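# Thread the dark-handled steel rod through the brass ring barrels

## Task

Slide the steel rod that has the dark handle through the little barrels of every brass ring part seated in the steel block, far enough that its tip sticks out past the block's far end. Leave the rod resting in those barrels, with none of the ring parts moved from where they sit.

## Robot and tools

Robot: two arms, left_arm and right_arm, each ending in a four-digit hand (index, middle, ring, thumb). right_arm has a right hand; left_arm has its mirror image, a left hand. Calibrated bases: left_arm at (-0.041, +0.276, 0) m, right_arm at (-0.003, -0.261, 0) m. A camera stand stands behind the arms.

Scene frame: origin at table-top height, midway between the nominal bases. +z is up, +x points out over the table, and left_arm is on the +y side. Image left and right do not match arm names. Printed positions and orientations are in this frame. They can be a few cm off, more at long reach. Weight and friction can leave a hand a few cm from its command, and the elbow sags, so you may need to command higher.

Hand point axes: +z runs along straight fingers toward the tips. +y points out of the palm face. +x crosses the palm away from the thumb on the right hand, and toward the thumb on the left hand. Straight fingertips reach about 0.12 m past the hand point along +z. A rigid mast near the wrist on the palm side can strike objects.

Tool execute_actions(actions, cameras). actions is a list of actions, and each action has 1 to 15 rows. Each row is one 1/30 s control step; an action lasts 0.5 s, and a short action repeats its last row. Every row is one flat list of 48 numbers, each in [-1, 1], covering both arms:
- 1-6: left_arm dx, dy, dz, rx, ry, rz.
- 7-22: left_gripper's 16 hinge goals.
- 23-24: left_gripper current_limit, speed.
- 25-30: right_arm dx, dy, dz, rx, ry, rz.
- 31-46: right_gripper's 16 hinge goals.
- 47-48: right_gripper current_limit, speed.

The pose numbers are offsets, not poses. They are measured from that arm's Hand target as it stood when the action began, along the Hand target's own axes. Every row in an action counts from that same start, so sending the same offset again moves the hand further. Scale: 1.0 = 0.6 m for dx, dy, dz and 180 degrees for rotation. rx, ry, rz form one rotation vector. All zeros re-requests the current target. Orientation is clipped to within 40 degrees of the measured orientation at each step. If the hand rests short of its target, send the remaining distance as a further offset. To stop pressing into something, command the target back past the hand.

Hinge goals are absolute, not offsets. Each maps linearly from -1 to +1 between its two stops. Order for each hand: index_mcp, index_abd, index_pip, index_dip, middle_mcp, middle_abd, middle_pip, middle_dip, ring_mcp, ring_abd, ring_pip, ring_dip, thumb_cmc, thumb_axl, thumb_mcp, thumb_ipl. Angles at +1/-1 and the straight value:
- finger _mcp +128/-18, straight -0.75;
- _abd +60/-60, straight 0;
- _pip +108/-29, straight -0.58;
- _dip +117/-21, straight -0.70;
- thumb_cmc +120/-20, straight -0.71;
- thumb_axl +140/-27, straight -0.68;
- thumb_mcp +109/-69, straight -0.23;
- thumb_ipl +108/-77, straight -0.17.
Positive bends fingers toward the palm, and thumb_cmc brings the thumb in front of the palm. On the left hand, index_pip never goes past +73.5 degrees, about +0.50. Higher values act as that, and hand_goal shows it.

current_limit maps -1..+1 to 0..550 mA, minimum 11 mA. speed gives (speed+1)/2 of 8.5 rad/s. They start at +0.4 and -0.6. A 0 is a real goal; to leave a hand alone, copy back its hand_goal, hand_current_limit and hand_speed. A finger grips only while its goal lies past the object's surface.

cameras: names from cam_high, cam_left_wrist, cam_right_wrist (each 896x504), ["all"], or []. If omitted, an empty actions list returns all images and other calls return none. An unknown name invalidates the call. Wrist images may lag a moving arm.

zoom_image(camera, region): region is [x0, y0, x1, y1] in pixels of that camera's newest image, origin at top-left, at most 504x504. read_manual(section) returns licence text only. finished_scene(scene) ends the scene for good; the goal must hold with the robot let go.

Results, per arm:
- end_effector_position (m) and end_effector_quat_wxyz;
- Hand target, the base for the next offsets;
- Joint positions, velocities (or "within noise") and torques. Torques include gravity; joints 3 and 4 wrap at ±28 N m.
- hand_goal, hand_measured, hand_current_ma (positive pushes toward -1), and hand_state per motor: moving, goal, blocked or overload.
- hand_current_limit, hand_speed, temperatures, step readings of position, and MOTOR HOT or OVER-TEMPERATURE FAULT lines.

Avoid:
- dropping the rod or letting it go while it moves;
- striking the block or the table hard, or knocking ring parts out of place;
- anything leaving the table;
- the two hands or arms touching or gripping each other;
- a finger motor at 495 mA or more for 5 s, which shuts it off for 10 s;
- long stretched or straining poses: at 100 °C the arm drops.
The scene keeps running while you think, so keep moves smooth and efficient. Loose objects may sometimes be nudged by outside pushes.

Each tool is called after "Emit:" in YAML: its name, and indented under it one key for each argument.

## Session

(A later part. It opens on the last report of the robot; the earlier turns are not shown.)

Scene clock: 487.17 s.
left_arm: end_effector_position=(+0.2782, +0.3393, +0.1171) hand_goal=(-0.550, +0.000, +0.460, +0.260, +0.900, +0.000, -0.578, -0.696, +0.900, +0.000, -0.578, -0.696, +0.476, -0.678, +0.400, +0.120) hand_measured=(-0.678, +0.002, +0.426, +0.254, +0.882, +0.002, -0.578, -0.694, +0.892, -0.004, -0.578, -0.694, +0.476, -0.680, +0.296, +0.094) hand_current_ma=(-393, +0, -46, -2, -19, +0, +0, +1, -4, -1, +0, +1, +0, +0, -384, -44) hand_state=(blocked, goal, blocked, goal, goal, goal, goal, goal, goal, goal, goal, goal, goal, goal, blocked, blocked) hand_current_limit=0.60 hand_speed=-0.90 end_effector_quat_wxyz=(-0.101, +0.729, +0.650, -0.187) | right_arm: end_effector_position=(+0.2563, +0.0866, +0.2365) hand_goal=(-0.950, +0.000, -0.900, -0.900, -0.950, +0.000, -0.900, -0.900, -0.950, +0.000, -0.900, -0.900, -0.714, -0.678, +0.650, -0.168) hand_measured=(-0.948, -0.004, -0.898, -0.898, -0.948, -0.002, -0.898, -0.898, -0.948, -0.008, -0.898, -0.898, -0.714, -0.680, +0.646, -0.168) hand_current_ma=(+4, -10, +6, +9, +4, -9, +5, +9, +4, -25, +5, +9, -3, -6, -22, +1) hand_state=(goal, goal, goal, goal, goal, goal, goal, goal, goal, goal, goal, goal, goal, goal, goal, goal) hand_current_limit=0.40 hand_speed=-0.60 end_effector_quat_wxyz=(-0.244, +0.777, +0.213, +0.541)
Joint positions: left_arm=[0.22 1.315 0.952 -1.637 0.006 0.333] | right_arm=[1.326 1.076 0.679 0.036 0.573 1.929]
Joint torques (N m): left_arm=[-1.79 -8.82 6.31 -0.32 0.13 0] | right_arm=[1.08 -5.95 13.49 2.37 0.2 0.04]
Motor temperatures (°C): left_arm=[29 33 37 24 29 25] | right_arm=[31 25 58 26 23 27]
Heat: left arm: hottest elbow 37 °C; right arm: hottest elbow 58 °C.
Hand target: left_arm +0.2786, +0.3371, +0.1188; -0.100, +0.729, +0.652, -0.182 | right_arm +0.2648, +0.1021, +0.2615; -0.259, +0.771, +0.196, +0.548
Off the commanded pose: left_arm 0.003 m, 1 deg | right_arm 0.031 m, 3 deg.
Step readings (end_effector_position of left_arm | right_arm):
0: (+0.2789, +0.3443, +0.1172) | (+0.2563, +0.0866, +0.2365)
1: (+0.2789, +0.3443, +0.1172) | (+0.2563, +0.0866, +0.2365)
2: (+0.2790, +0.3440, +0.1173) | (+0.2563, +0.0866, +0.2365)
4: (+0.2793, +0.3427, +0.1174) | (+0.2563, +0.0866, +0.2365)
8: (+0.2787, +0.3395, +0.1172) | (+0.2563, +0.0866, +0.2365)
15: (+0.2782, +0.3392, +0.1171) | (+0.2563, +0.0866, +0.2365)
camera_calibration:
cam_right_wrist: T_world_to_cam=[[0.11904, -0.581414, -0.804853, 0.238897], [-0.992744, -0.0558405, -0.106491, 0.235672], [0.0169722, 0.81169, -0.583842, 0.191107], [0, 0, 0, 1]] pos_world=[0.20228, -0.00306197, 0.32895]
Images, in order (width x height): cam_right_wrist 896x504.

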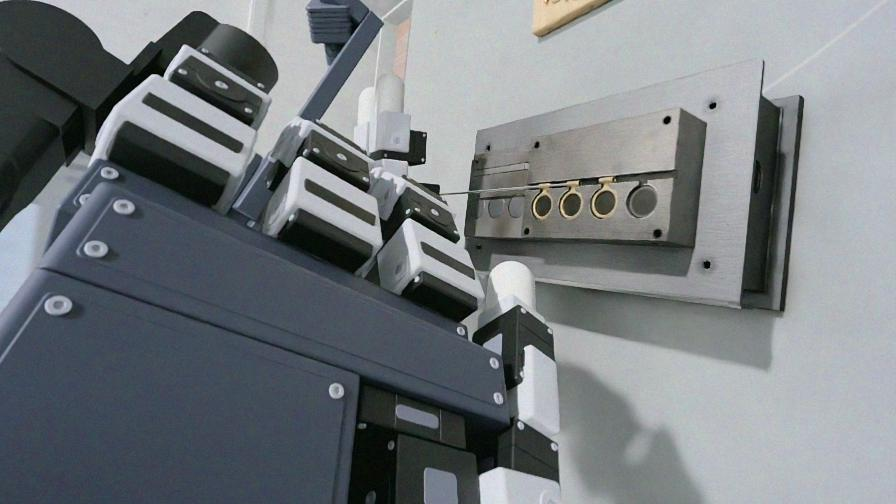

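Emit:
execute_actions:
  actions:
    - [[-0.00823,0.00108,0.00077,0,0,0,-0.55,0,0.46,0.26,0.9,0,-0.577,-0.696,0.9,0,-0.577,-0.696,0.477,-0.678,0.40,0.12,0.6,-0.9,0,0,0,0,0,0,-0.95,0,-0.9,-0.9,-0.95,0,-0.9,-0.9,-0.95,0,-0.9,-0.9,-0.714,-0.678,0.65,-0.168,0.4,-0.6],[-0.00823,0.00108,0.00077,0,0,0,-0.55,0,0.46,0.26,0.9,0,-0.577,-0.696,0.9,0,-0.577,-0.696,0.477,-0.678,0.40,0.12,0.6,-0.9,0,0,0,0,0,0,-0.95,0,-0.9,-0.9,-0.95,0,-0.9,-0.9,-0.95,0,-0.9,-0.9,-0.714,-0.678,0.65,-0.168,0.4,-0.6],[-0.00823,0.00108,0.00077,0,0,0,-0.55,0,0.46,0.26,0.9,0,-0.577,-0.696,0.9,0,-0.577,-0.696,0.477,-0.678,0.40,0.12,0.6,-0.9,0,0,0,0,0,0,-0.95,0,-0.9,-0.9,-0.95,0,-0.9,-0.9,-0.95,0,-0.9,-0.9,-0.714,-0.678,0.65,-0.168,0.4,-0.6],[-0.00823,0.00108,0.00077,0,0,0,-0.55,0,0.46,0.26,0.9,0,-0.577,-0.696,0.9,0,-0.577,-0.696,0.477,-0.678,0.40,0.12,0.6,-0.9,0,0,0,0,0,0,-0.95,0,-0.9,-0.9,-0.95,0,-0.9,-0.9,-0.95,0,-0.9,-0.9,-0.714,-0.678,0.65,-0.168,0.4,-0.6],[-0.00817,-0.00011,0.00308,0,0,0,-0.55,0,0.46,0.26,0.9,0,-0.577,-0.696,0.9,0,-0.577,-0.696,0.477,-0.678,0.40,0.12,0.6,-0.9,0,0,0,0,0,0,-0.95,0,-0.9,-0.9,-0.95,0,-0.9,-0.9,-0.95,0,-0.9,-0.9,-0.714,-0.678,0.65,-0.168,0.4,-0.6],[-0.00817,-0.00011,0.00308,0,0,0,-0.55,0,0.46,0.26,0.9,0,-0.577,-0.696,0.9,0,-0.577,-0.696,0.477,-0.678,0.40,0.12,0.6,-0.9,0,0,0,0,0,0,-0.95,0,-0.9,-0.9,-0.95,0,-0.9,-0.9,-0.95,0,-0.9,-0.9,-0.714,-0.678,0.65,-0.168,0.4,-0.6],[-0.00817,-0.00011,0.00308,0,0,0,-0.55,0,0.46,0.26,0.9,0,-0.577,-0.696,0.9,0,-0.577,-0.696,0.477,-0.678,0.40,0.12,0.6,-0.9,0,0,0,0,0,0,-0.95,0,-0.9,-0.9,-0.95,0,-0.9,-0.9,-0.95,0,-0.9,-0.9,-0.714,-0.678,0.65,-0.168,0.4,-0.6],[-0.00823,0.00108,0.00077,0,0,0,-0.55,0,0.46,0.26,0.9,0,-0.577,-0.696,0.9,0,-0.577,-0.696,0.477,-0.678,0.40,0.12,0.6,-0.9,0,0,0,0,0,0,-0.95,0,-0.9,-0.9,-0.95,0,-0.9,-0.9,-0.95,0,-0.9,-0.9,-0.714,-0.678,0.65,-0.168,0.4,-0.6]]
  cameras: ["cam_right_wrist", "cam_high"]

Emit:
zoom_image:
  camera: "cam_right_wrist"
  region: [520, 165, 620, 215]

Emit:
zoom_image:
  camera: "cam_high"
  region: [510, 210, 640, 285]

Scene clock: 488.93 s.
left_arm: end_effector_position=(+0.2782, +0.3342, +0.1170) hand_goal=(-0.550, +0.000, +0.460, +0.260, +0.900, +0.000, -0.578, -0.696, +0.900, +0.000, -0.578, -0.696, +0.476, -0.678, +0.400, +0.120) hand_measured=(-0.678, +0.002, +0.426, +0.254, +0.882, +0.002, -0.578, -0.694, +0.892, -0.004, -0.578, -0.694, +0.476, -0.680, +0.296, +0.094) hand_current_ma=(-393, +0, -46, -2, -19, +0, +0, +1, -4, -1, +0, +1, +0, +0, -384, -44) hand_state=(blocked, goal, blocked, goal, goal, goal, goal, goal, goal, goal, goal, goal, goal, goal, blocked, blocked) hand_current_limit=0.60 hand_speed=-0.90 end_effector_quat_wxyz=(-0.102, +0.729, +0.650, -0.187) | right_arm: end_effector_position=(+0.2563, +0.0866, +0.2365) hand_goal=(-0.950, +0.000, -0.900, -0.900, -0.950, +0.000, -0.900, -0.900, -0.950, +0.000, -0.900, -0.900, -0.714, -0.678, +0.650, -0.168) hand_measured=(-0.948, -0.004, -0.898, -0.898, -0.948, -0.002, -0.898, -0.898, -0.948, -0.008, -0.898, -0.898, -0.714, -0.680, +0.646, -0.168) hand_current_ma=(+4, -10, +6, +9, +4, -9, +5, +9, +4, -25, +5, +9, -3, -6, -22, +1) hand_state=(goal, goal, goal, goal, goal, goal, goal, goal, goal, goal, goal, goal, goal, goal, goal, goal) hand_current_limit=0.40 hand_speed=-0.60 end_effector_quat_wxyz=(-0.244, +0.777, +0.213, +0.541)
Joint positions: left_arm=[0.204 1.312 0.95 -1.637 0.012 0.319] | right_arm=[1.326 1.076 0.679 0.036 0.573 1.929]
Joint torques (N m): left_arm=[-2.02 -8.64 6.34 -0.17 0.18 -0.04] | right_arm=[1.79 -5.83 13.7 2.17 0.22 0.03]
Motor temperatures (°C): left_arm=[29 33 37 24 29 25] | right_arm=[31 25 59 26 23 27]
Heat: left arm: hottest elbow 37 °C; right arm: hottest elbow 59 °C.
Hand target: left_arm +0.2786, +0.3321, +0.1188; -0.100, +0.729, +0.652, -0.182 | right_arm +0.2648, +0.1021, +0.2615; -0.259, +0.771, +0.196, +0.548
Off the commanded pose: left_arm 0.003 m, 1 deg | right_arm 0.031 m, 3 deg.
Step readings (end_effector_position of left_arm | right_arm):
0: (+0.2782, +0.3393, +0.1171) | (+0.2563, +0.0866, +0.2365)
1: (+0.2782, +0.3392, +0.1171) | (+0.2563, +0.0866, +0.2365)
2: (+0.2783, +0.3390, +0.1171) | (+0.2563, +0.0866, +0.2365)
4: (+0.2786, +0.3376, +0.1171) | (+0.2563, +0.0866, +0.2365)
8: (+0.2786, +0.3345, +0.1170) | (+0.2563, +0.0866, +0.2365)
15: (+0.2782, +0.3342, +0.1170) | (+0.2563, +0.0866, +0.2365)
camera_calibration:
cam_right_wrist: T_world_to_cam=[[0.11904, -0.581414, -0.804853, 0.238897], [-0.992744, -0.0558405, -0.106491, 0.235672], [0.0169722, 0.81169, -0.583842, 0.191107], [0, 0, 0, 1]] pos_world=[0.20228, -0.00306197, 0.32895]
Images, in order (width x height): cam_high 896x504, cam_right_wrist 896x504.

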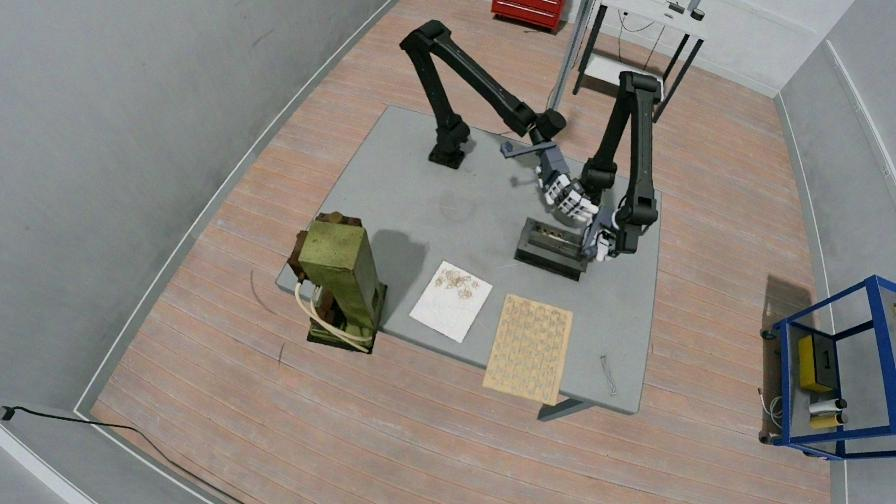

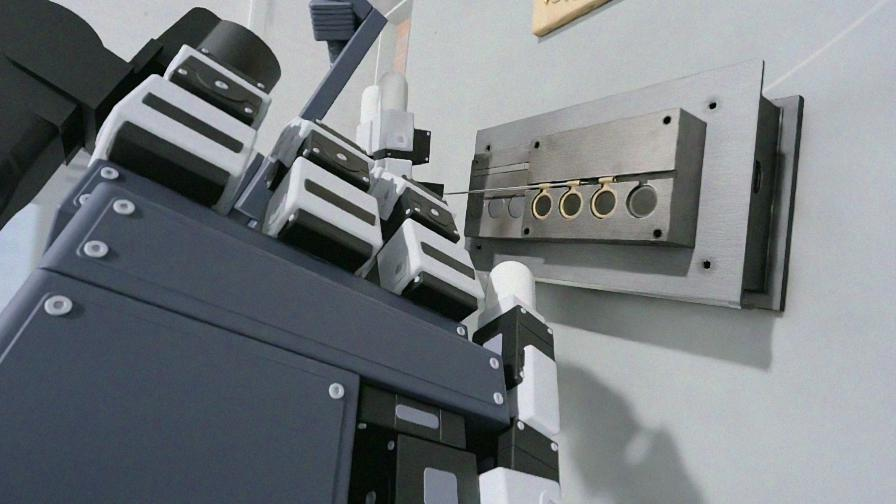

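Scaled by 5.040 from the camera's 896x504 image, which has a finer 1280x720 frame.

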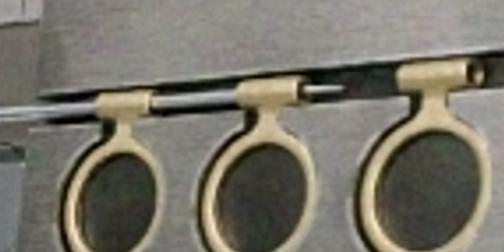

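Scaled by 3.877 from the camera's 896x504 image, which has a finer 1280x720 frame.

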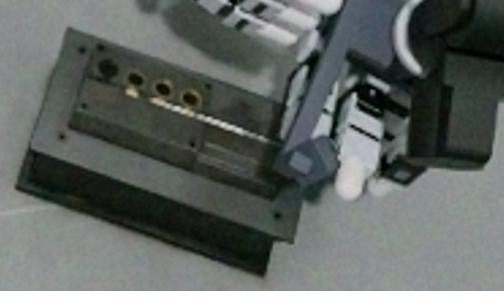

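Emit:
execute_actions:
  actions:
    - [[-0.00827,0.0003,0.00147,0,0,0,-0.55,0,0.46,0.26,0.9,0,-0.577,-0.696,0.9,0,-0.577,-0.696,0.477,-0.678,0.40,0.12,0.6,-0.9,0,0,0,0,0,0,-0.95,0,-0.9,-0.9,-0.95,0,-0.9,-0.9,-0.95,0,-0.9,-0.9,-0.714,-0.678,0.65,-0.168,0.4,-0.6],[-0.00827,0.0003,0.00147,0,0,0,-0.55,0,0.46,0.26,0.9,0,-0.577,-0.696,0.9,0,-0.577,-0.696,0.477,-0.678,0.40,0.12,0.6,-0.9,0,0,0,0,0,0,-0.95,0,-0.9,-0.9,-0.95,0,-0.9,-0.9,-0.95,0,-0.9,-0.9,-0.714,-0.678,0.65,-0.168,0.4,-0.6],[-0.00827,0.0003,0.00147,0,0,0,-0.55,0,0.46,0.26,0.9,0,-0.577,-0.696,0.9,0,-0.577,-0.696,0.477,-0.678,0.40,0.12,0.6,-0.9,0,0,0,0,0,0,-0.95,0,-0.9,-0.9,-0.95,0,-0.9,-0.9,-0.95,0,-0.9,-0.9,-0.714,-0.678,0.65,-0.168,0.4,-0.6],[-0.00827,0.0003,0.00147,0,0,0,-0.55,0,0.46,0.26,0.9,0,-0.577,-0.696,0.9,0,-0.577,-0.696,0.477,-0.678,0.40,0.12,0.6,-0.9,0,0,0,0,0,0,-0.95,0,-0.9,-0.9,-0.95,0,-0.9,-0.9,-0.95,0,-0.9,-0.9,-0.714,-0.678,0.65,-0.168,0.4,-0.6],[-0.00823,-0.00071,0.00335,0,0,0,-0.55,0,0.46,0.26,0.9,0,-0.577,-0.696,0.9,0,-0.577,-0.696,0.477,-0.678,0.40,0.12,0.6,-0.9,0,0,0,0,0,0,-0.95,0,-0.9,-0.9,-0.95,0,-0.9,-0.9,-0.95,0,-0.9,-0.9,-0.714,-0.678,0.65,-0.168,0.4,-0.6],[-0.00823,-0.00071,0.00335,0,0,0,-0.55,0,0.46,0.26,0.9,0,-0.577,-0.696,0.9,0,-0.577,-0.696,0.477,-0.678,0.40,0.12,0.6,-0.9,0,0,0,0,0,0,-0.95,0,-0.9,-0.9,-0.95,0,-0.9,-0.9,-0.95,0,-0.9,-0.9,-0.714,-0.678,0.65,-0.168,0.4,-0.6],[-0.00823,-0.00071,0.00335,0,0,0,-0.55,0,0.46,0.26,0.9,0,-0.577,-0.696,0.9,0,-0.577,-0.696,0.477,-0.678,0.40,0.12,0.6,-0.9,0,0,0,0,0,0,-0.95,0,-0.9,-0.9,-0.95,0,-0.9,-0.9,-0.95,0,-0.9,-0.9,-0.714,-0.678,0.65,-0.168,0.4,-0.6],[-0.00827,0.0003,0.00147,0,0,0,-0.55,0,0.46,0.26,0.9,0,-0.577,-0.696,0.9,0,-0.577,-0.696,0.477,-0.678,0.40,0.12,0.6,-0.9,0,0,0,0,0,0,-0.95,0,-0.9,-0.9,-0.95,0,-0.9,-0.9,-0.95,0,-0.9,-0.9,-0.714,-0.678,0.65,-0.168,0.4,-0.6]]
  cameras: ["cam_right_wrist"]

Emit:
zoom_image:
  camera: "cam_right_wrist"
  region: [540, 160, 640, 210]

Scene clock: 491.23 s.
left_arm: end_effector_position=(+0.2778, +0.3292, +0.1170) hand_goal=(-0.550, +0.000, +0.460, +0.260, +0.900, +0.000, -0.578, -0.696, +0.900, +0.000, -0.578, -0.696, +0.476, -0.678, +0.400, +0.120) hand_measured=(-0.678, +0.002, +0.426, +0.254, +0.882, +0.002, -0.578, -0.694, +0.892, -0.004, -0.578, -0.694, +0.476, -0.680, +0.296, +0.094) hand_current_ma=(-393, +0, -46, -2, -19, +0, +0, +1, -4, -1, +0, +1, +0, +0, -384, -44) hand_state=(blocked, goal, blocked, goal, goal, goal, goal, goal, goal, goal, goal, goal, goal, goal, blocked, blocked) hand_current_limit=0.60 hand_speed=-0.90 end_effector_quat_wxyz=(-0.102, +0.729, +0.651, -0.187) | right_arm: end_effector_position=(+0.2563, +0.0866, +0.2365) hand_goal=(-0.950, +0.000, -0.900, -0.900, -0.950, +0.000, -0.900, -0.900, -0.950, +0.000, -0.900, -0.900, -0.714, -0.678, +0.650, -0.168) hand_measured=(-0.948, -0.004, -0.898, -0.898, -0.948, -0.002, -0.898, -0.898, -0.948, -0.008, -0.898, -0.898, -0.714, -0.680, +0.646, -0.168) hand_current_ma=(+4, -10, +6, +9, +4, -9, +5, +9, +4, -25, +5, +9, -3, -6, -22, +1) hand_state=(goal, goal, goal, goal, goal, goal, goal, goal, goal, goal, goal, goal, goal, goal, goal, goal) hand_current_limit=0.40 hand_speed=-0.60 end_effector_quat_wxyz=(-0.244, +0.777, +0.213, +0.541)
Joint positions: left_arm=[0.189 1.308 0.946 -1.637 0.018 0.305] | right_arm=[1.326 1.076 0.679 0.036 0.573 1.929]
Joint torques (N m): left_arm=[-1.61 -8.7 6.3 -0.24 0.16 -0.08] | right_arm=[1.85 -5.83 13.68 2.02 0.23 0.03]
Motor temperatures (°C): left_arm=[29 33 37 24 29 25] | right_arm=[31 25 59 26 23 27]
Heat: left arm: hottest elbow 37 °C; right arm: hottest elbow 59 °C.
Hand target: left_arm +0.2781, +0.3271, +0.1187; -0.100, +0.729, +0.652, -0.182 | right_arm +0.2648, +0.1021, +0.2615; -0.259, +0.771, +0.196, +0.548
Off the commanded pose: left_arm 0.003 m, 1 deg | right_arm 0.031 m, 3 deg.
Step readings (end_effector_position of left_arm | right_arm):
0: (+0.2782, +0.3343, +0.1170) | (+0.2563, +0.0866, +0.2365)
1: (+0.2782, +0.3342, +0.1170) | (+0.2563, +0.0866, +0.2365)
2: (+0.2783, +0.3339, +0.1170) | (+0.2563, +0.0866, +0.2365)
4: (+0.2785, +0.3327, +0.1171) | (+0.2563, +0.0866, +0.2365)
8: (+0.2782, +0.3294, +0.1170) | (+0.2563, +0.0866, +0.2365)
15: (+0.2778, +0.3291, +0.1170) | (+0.2563, +0.0866, +0.2365)
camera_calibration:
cam_right_wrist: T_world_to_cam=[[0.11904, -0.581414, -0.804853, 0.238897], [-0.992744, -0.0558405, -0.106491, 0.235672], [0.0169722, 0.81169, -0.583842, 0.191107], [0, 0, 0, 1]] pos_world=[0.20228, -0.00306197, 0.32895]
Images, in order (width x height): cam_right_wrist 896x504.

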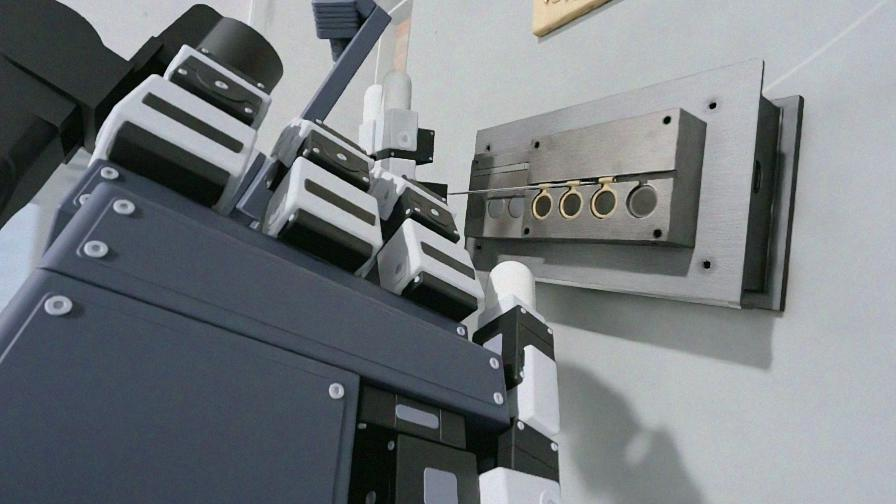

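Scaled by 5.040 from the camera's 896x504 image, which has a finer 1280x720 frame.

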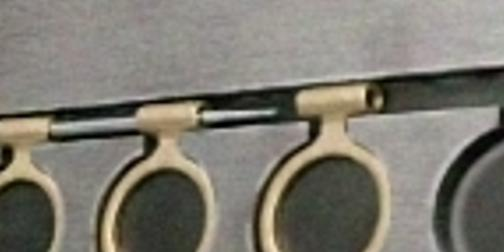

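Emit:
zoom_image:
  camera: "cam_right_wrist"
  region: [575, 165, 625, 195]

Emit:
zoom_image:
  camera: "cam_right_wrist"
  region: [535, 170, 585, 200]

Emit:
zoom_image:
  camera: "cam_right_wrist"
  region: [445, 170, 545, 210]

Scaled by 10.080 from the camera's 896x504 image, which has a finer 1280x720 frame.

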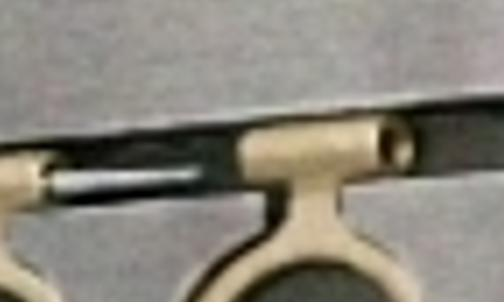

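Scaled by 10.080 from the camera's 896x504 image, which has a finer 1280x720 frame.

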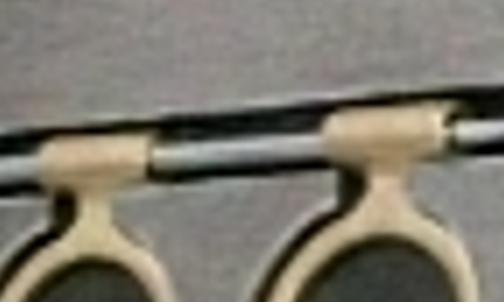

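Scaled by 5.040 from the camera's 896x504 image, which has a finer 1280x720 frame.

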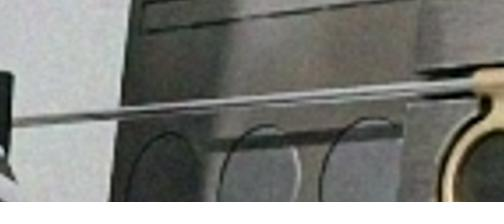

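Emit:
execute_actions:
  actions:
    - [[-0.00178,-0.0013,0.00082,-0.0003,-0.00085,-0.00203,-0.55,0,0.46,0.26,0.9,0,-0.577,-0.696,0.9,0,-0.577,-0.696,0.477,-0.678,0.40,0.12,0.6,-0.9,0,0,0,0,0,0,-0.95,0,-0.9,-0.9,-0.95,0,-0.9,-0.9,-0.95,0,-0.9,-0.9,-0.714,-0.678,0.65,-0.168,0.4,-0.6]]
  cameras: ["cam_right_wrist"]

Emit:
zoom_image:
  camera: "cam_right_wrist"
  region: [575, 165, 625, 195]

Emit:
zoom_image:
  camera: "cam_right_wrist"
  region: [535, 170, 585, 200]

Scene clock: 494.87 s.
left_arm: end_effector_position=(+0.2780, +0.3287, +0.1177) hand_goal=(-0.550, +0.000, +0.460, +0.260, +0.900, +0.000, -0.578, -0.696, +0.900, +0.000, -0.578, -0.696, +0.476, -0.678, +0.400, +0.120) hand_measured=(-0.678, +0.002, +0.426, +0.254, +0.882, +0.002, -0.578, -0.694, +0.892, -0.004, -0.578, -0.694, +0.476, -0.680, +0.296, +0.094) hand_current_ma=(-393, +0, -46, -2, -19, +0, +0, +1, -4, -1, +0, +1, +0, +0, -384, -44) hand_state=(blocked, goal, blocked, goal, goal, goal, goal, goal, goal, goal, goal, goal, goal, goal, blocked, blocked) hand_current_limit=0.60 hand_speed=-0.90 end_effector_quat_wxyz=(-0.100, +0.727, +0.653, -0.186) | right_arm: end_effector_position=(+0.2563, +0.0866, +0.2365) hand_goal=(-0.950, +0.000, -0.900, -0.900, -0.950, +0.000, -0.900, -0.900, -0.950, +0.000, -0.900, -0.900, -0.714, -0.678, +0.650, -0.168) hand_measured=(-0.948, -0.004, -0.898, -0.898, -0.948, -0.002, -0.898, -0.898, -0.948, -0.008, -0.898, -0.898, -0.714, -0.680, +0.646, -0.168) hand_current_ma=(+4, -10, +6, +9, +4, -9, +5, +9, +4, -25, +5, +9, -3, -6, -22, +1) hand_state=(goal, goal, goal, goal, goal, goal, goal, goal, goal, goal, goal, goal, goal, goal, goal, goal) hand_current_limit=0.40 hand_speed=-0.60 end_effector_quat_wxyz=(-0.244, +0.777, +0.213, +0.541)
Joint positions: left_arm=[0.187 1.306 0.946 -1.637 0.022 0.296] | right_arm=[1.326 1.076 0.679 0.036 0.573 1.929]
Joint torques (N m): left_arm=[-1.73 -8.82 6.08 -0.16 0.13 0.01] | right_arm=[1.96 -5.66 13.87 2 0.21 0.03]
Motor temperatures (°C): left_arm=[29 33 37 24 29 25] | right_arm=[31 25 60 26 23 27]
Heat: left arm: hottest elbow 37 °C; right arm: hottest elbow 60 °C.
Hand target: left_arm +0.2771, +0.3261, +0.1187; -0.100, +0.726, +0.655, -0.183 | right_arm +0.2648, +0.1021, +0.2615; -0.259, +0.771, +0.196, +0.548
Off the commanded pose: left_arm 0.003 m, 0 deg | right_arm 0.031 m, 3 deg.
Step readings (end_effector_position of left_arm | right_arm):
0: (+0.2778, +0.3293, +0.1170) | (+0.2563, +0.0866, +0.2365)
1: (+0.2778, +0.3293, +0.1170) | (+0.2563, +0.0866, +0.2365)
2: (+0.2778, +0.3292, +0.1170) | (+0.2563, +0.0866, +0.2365)
4: (+0.2779, +0.3289, +0.1170) | (+0.2563, +0.0866, +0.2365)
8: (+0.2780, +0.3286, +0.1175) | (+0.2563, +0.0866, +0.2365)
15: (+0.2780, +0.3286, +0.1177) | (+0.2563, +0.0866, +0.2365)
camera_calibration:
cam_right_wrist: T_world_to_cam=[[0.11904, -0.581414, -0.804853, 0.238897], [-0.992744, -0.0558405, -0.106491, 0.235672], [0.0169722, 0.81169, -0.583842, 0.191107], [0, 0, 0, 1]] pos_world=[0.20228, -0.00306197, 0.32895]
Images, in order (width x height): cam_right_wrist 896x504.

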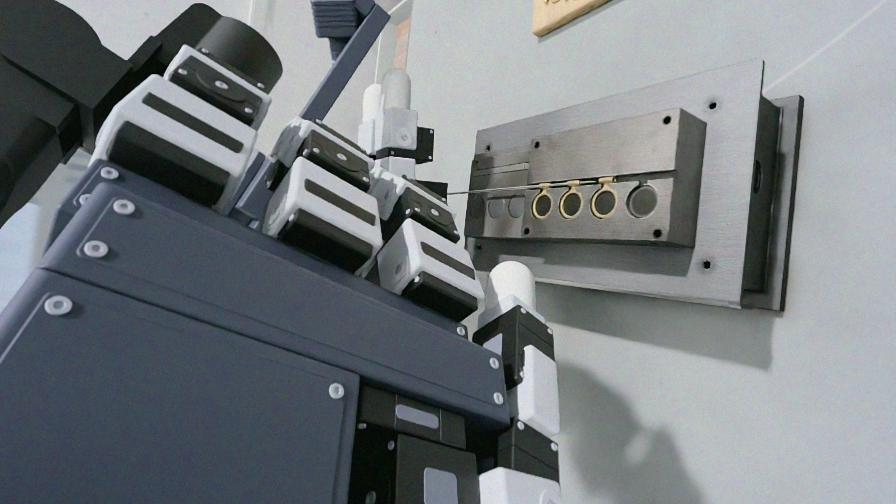

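Scaled by 10.080 from the camera's 896x504 image, which has a finer 1280x720 frame.

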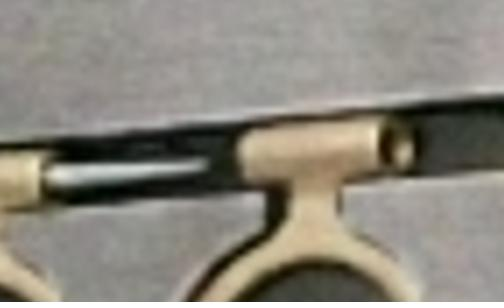

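Scaled by 10.080 from the camera's 896x504 image, which has a finer 1280x720 frame.

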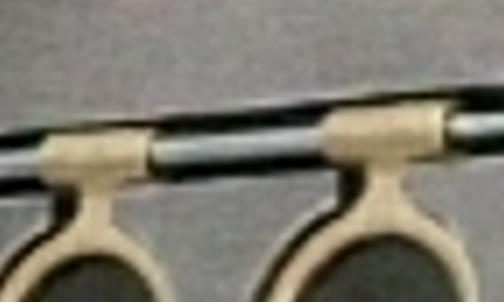

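Emit:
execute_actions:
  actions:
    - [[-0.00157,-0.0005,0.0019,0,0,0,-0.55,0,0.46,0.26,0.9,0,-0.577,-0.696,0.9,0,-0.577,-0.696,0.477,-0.678,0.40,0.12,0.6,-0.9,0,0,0,0,0,0,-0.95,0,-0.9,-0.9,-0.95,0,-0.9,-0.9,-0.95,0,-0.9,-0.9,-0.714,-0.678,0.65,-0.168,0.4,-0.6],[-0.00157,-0.0005,0.0019,0,0,0,-0.55,0,0.46,0.26,0.9,0,-0.577,-0.696,0.9,0,-0.577,-0.696,0.477,-0.678,0.40,0.12,0.6,-0.9,0,0,0,0,0,0,-0.95,0,-0.9,-0.9,-0.95,0,-0.9,-0.9,-0.95,0,-0.9,-0.9,-0.714,-0.678,0.65,-0.168,0.4,-0.6],[-0.00157,-0.0005,0.0019,0,0,0,-0.55,0,0.46,0.26,0.9,0,-0.577,-0.696,0.9,0,-0.577,-0.696,0.477,-0.678,0.40,0.12,0.6,-0.9,0,0,0,0,0,0,-0.95,0,-0.9,-0.9,-0.95,0,-0.9,-0.9,-0.95,0,-0.9,-0.9,-0.714,-0.678,0.65,-0.168,0.4,-0.6],[-0.00652,0.00157,0.0003,0,0,0,-0.55,0,0.46,0.26,0.9,0,-0.577,-0.696,0.9,0,-0.577,-0.696,0.477,-0.678,0.40,0.12,0.6,-0.9,0,0,0,0,0,0,-0.95,0,-0.9,-0.9,-0.95,0,-0.9,-0.9,-0.95,0,-0.9,-0.9,-0.714,-0.678,0.65,-0.168,0.4,-0.6]]
  cameras: ["cam_right_wrist"]

Emit:
zoom_image:
  camera: "cam_right_wrist"
  region: [575, 165, 625, 195]

Scene clock: 496.80 s.
left_arm: end_effector_position=(+0.2773, +0.3241, +0.1168) hand_goal=(-0.550, +0.000, +0.460, +0.260, +0.900, +0.000, -0.578, -0.696, +0.900, +0.000, -0.578, -0.696, +0.476, -0.678, +0.400, +0.120) hand_measured=(-0.678, +0.002, +0.426, +0.254, +0.882, +0.002, -0.578, -0.694, +0.892, -0.004, -0.578, -0.694, +0.476, -0.680, +0.296, +0.094) hand_current_ma=(-393, +0, -46, -2, -19, +0, +0, +1, -4, -1, +0, +1, +0, +0, -384, -44) hand_state=(blocked, goal, blocked, goal, goal, goal, goal, goal, goal, goal, goal, goal, goal, goal, blocked, blocked) hand_current_limit=0.60 hand_speed=-0.90 end_effector_quat_wxyz=(-0.101, +0.727, +0.653, -0.187) | right_arm: end_effector_position=(+0.2563, +0.0866, +0.2365) hand_goal=(-0.950, +0.000, -0.900, -0.900, -0.950, +0.000, -0.900, -0.900, -0.950, +0.000, -0.900, -0.900, -0.714, -0.678, +0.650, -0.168) hand_measured=(-0.948, -0.004, -0.898, -0.898, -0.948, -0.002, -0.898, -0.898, -0.948, -0.008, -0.898, -0.898, -0.714, -0.680, +0.646, -0.168) hand_current_ma=(+4, -10, +6, +9, +4, -9, +5, +9, +4, -25, +5, +9, -3, -6, -22, +1) hand_state=(goal, goal, goal, goal, goal, goal, goal, goal, goal, goal, goal, goal, goal, goal, goal, goal) hand_current_limit=0.40 hand_speed=-0.60 end_effector_quat_wxyz=(-0.244, +0.777, +0.213, +0.541)
Joint positions: left_arm=[0.173 1.305 0.943 -1.637 0.027 0.284] | right_arm=[1.326 1.076 0.679 0.036 0.573 1.929]
Joint torques (N m): left_arm=[-1.9 -9.17 6.19 -0.29 0.16 -0.03] | right_arm=[1.61 -6.3 13.78 2.48 0.22 0.05]
Motor temperatures (°C): left_arm=[29 33 37 24 29 25] | right_arm=[31 25 60 26 23 27]
Heat: left arm: hottest elbow 37 °C; right arm: hottest elbow 60 °C.
Hand target: left_arm +0.2775, +0.3221, +0.1186; -0.100, +0.726, +0.655, -0.183 | right_arm +0.2648, +0.1021, +0.2615; -0.259, +0.771, +0.196, +0.548
Off the commanded pose: left_arm 0.003 m, 1 deg | right_arm 0.031 m, 3 deg.
Step readings (end_effector_position of left_arm | right_arm):
0: (+0.2780, +0.3287, +0.1177) | (+0.2563, +0.0866, +0.2365)
1: (+0.2780, +0.3287, +0.1177) | (+0.2563, +0.0866, +0.2365)
2: (+0.2778, +0.3285, +0.1175) | (+0.2563, +0.0866, +0.2365)
4: (+0.2773, +0.3282, +0.1172) | (+0.2563, +0.0866, +0.2365)
8: (+0.2771, +0.3257, +0.1168) | (+0.2563, +0.0866, +0.2365)
15: (+0.2774, +0.3240, +0.1168) | (+0.2563, +0.0866, +0.2365)
camera_calibration:
cam_right_wrist: T_world_to_cam=[[0.11904, -0.581414, -0.804853, 0.238897], [-0.992744, -0.0558405, -0.106491, 0.235672], [0.0169722, 0.81169, -0.583842, 0.191107], [0, 0, 0, 1]] pos_world=[0.20228, -0.00306197, 0.32895]
Images, in order (width x height): cam_right_wrist 896x504.

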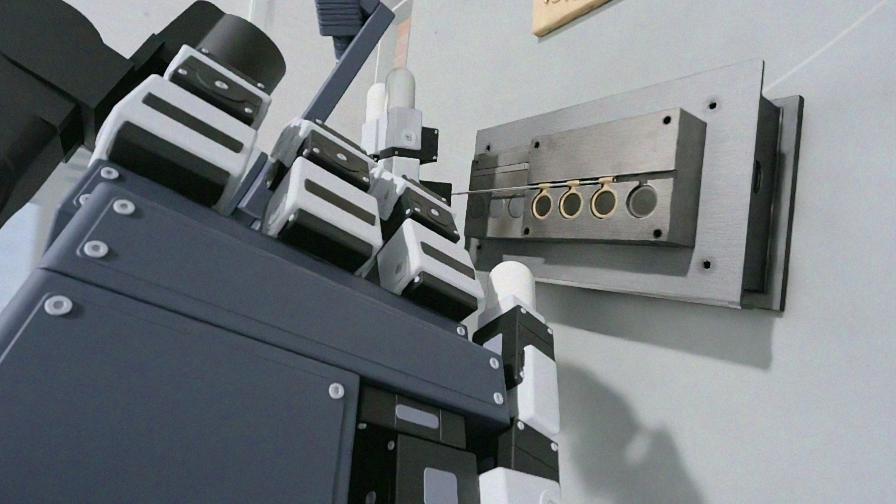

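Scaled by 10.080 from the camera's 896x504 image, which has a finer 1280x720 frame.

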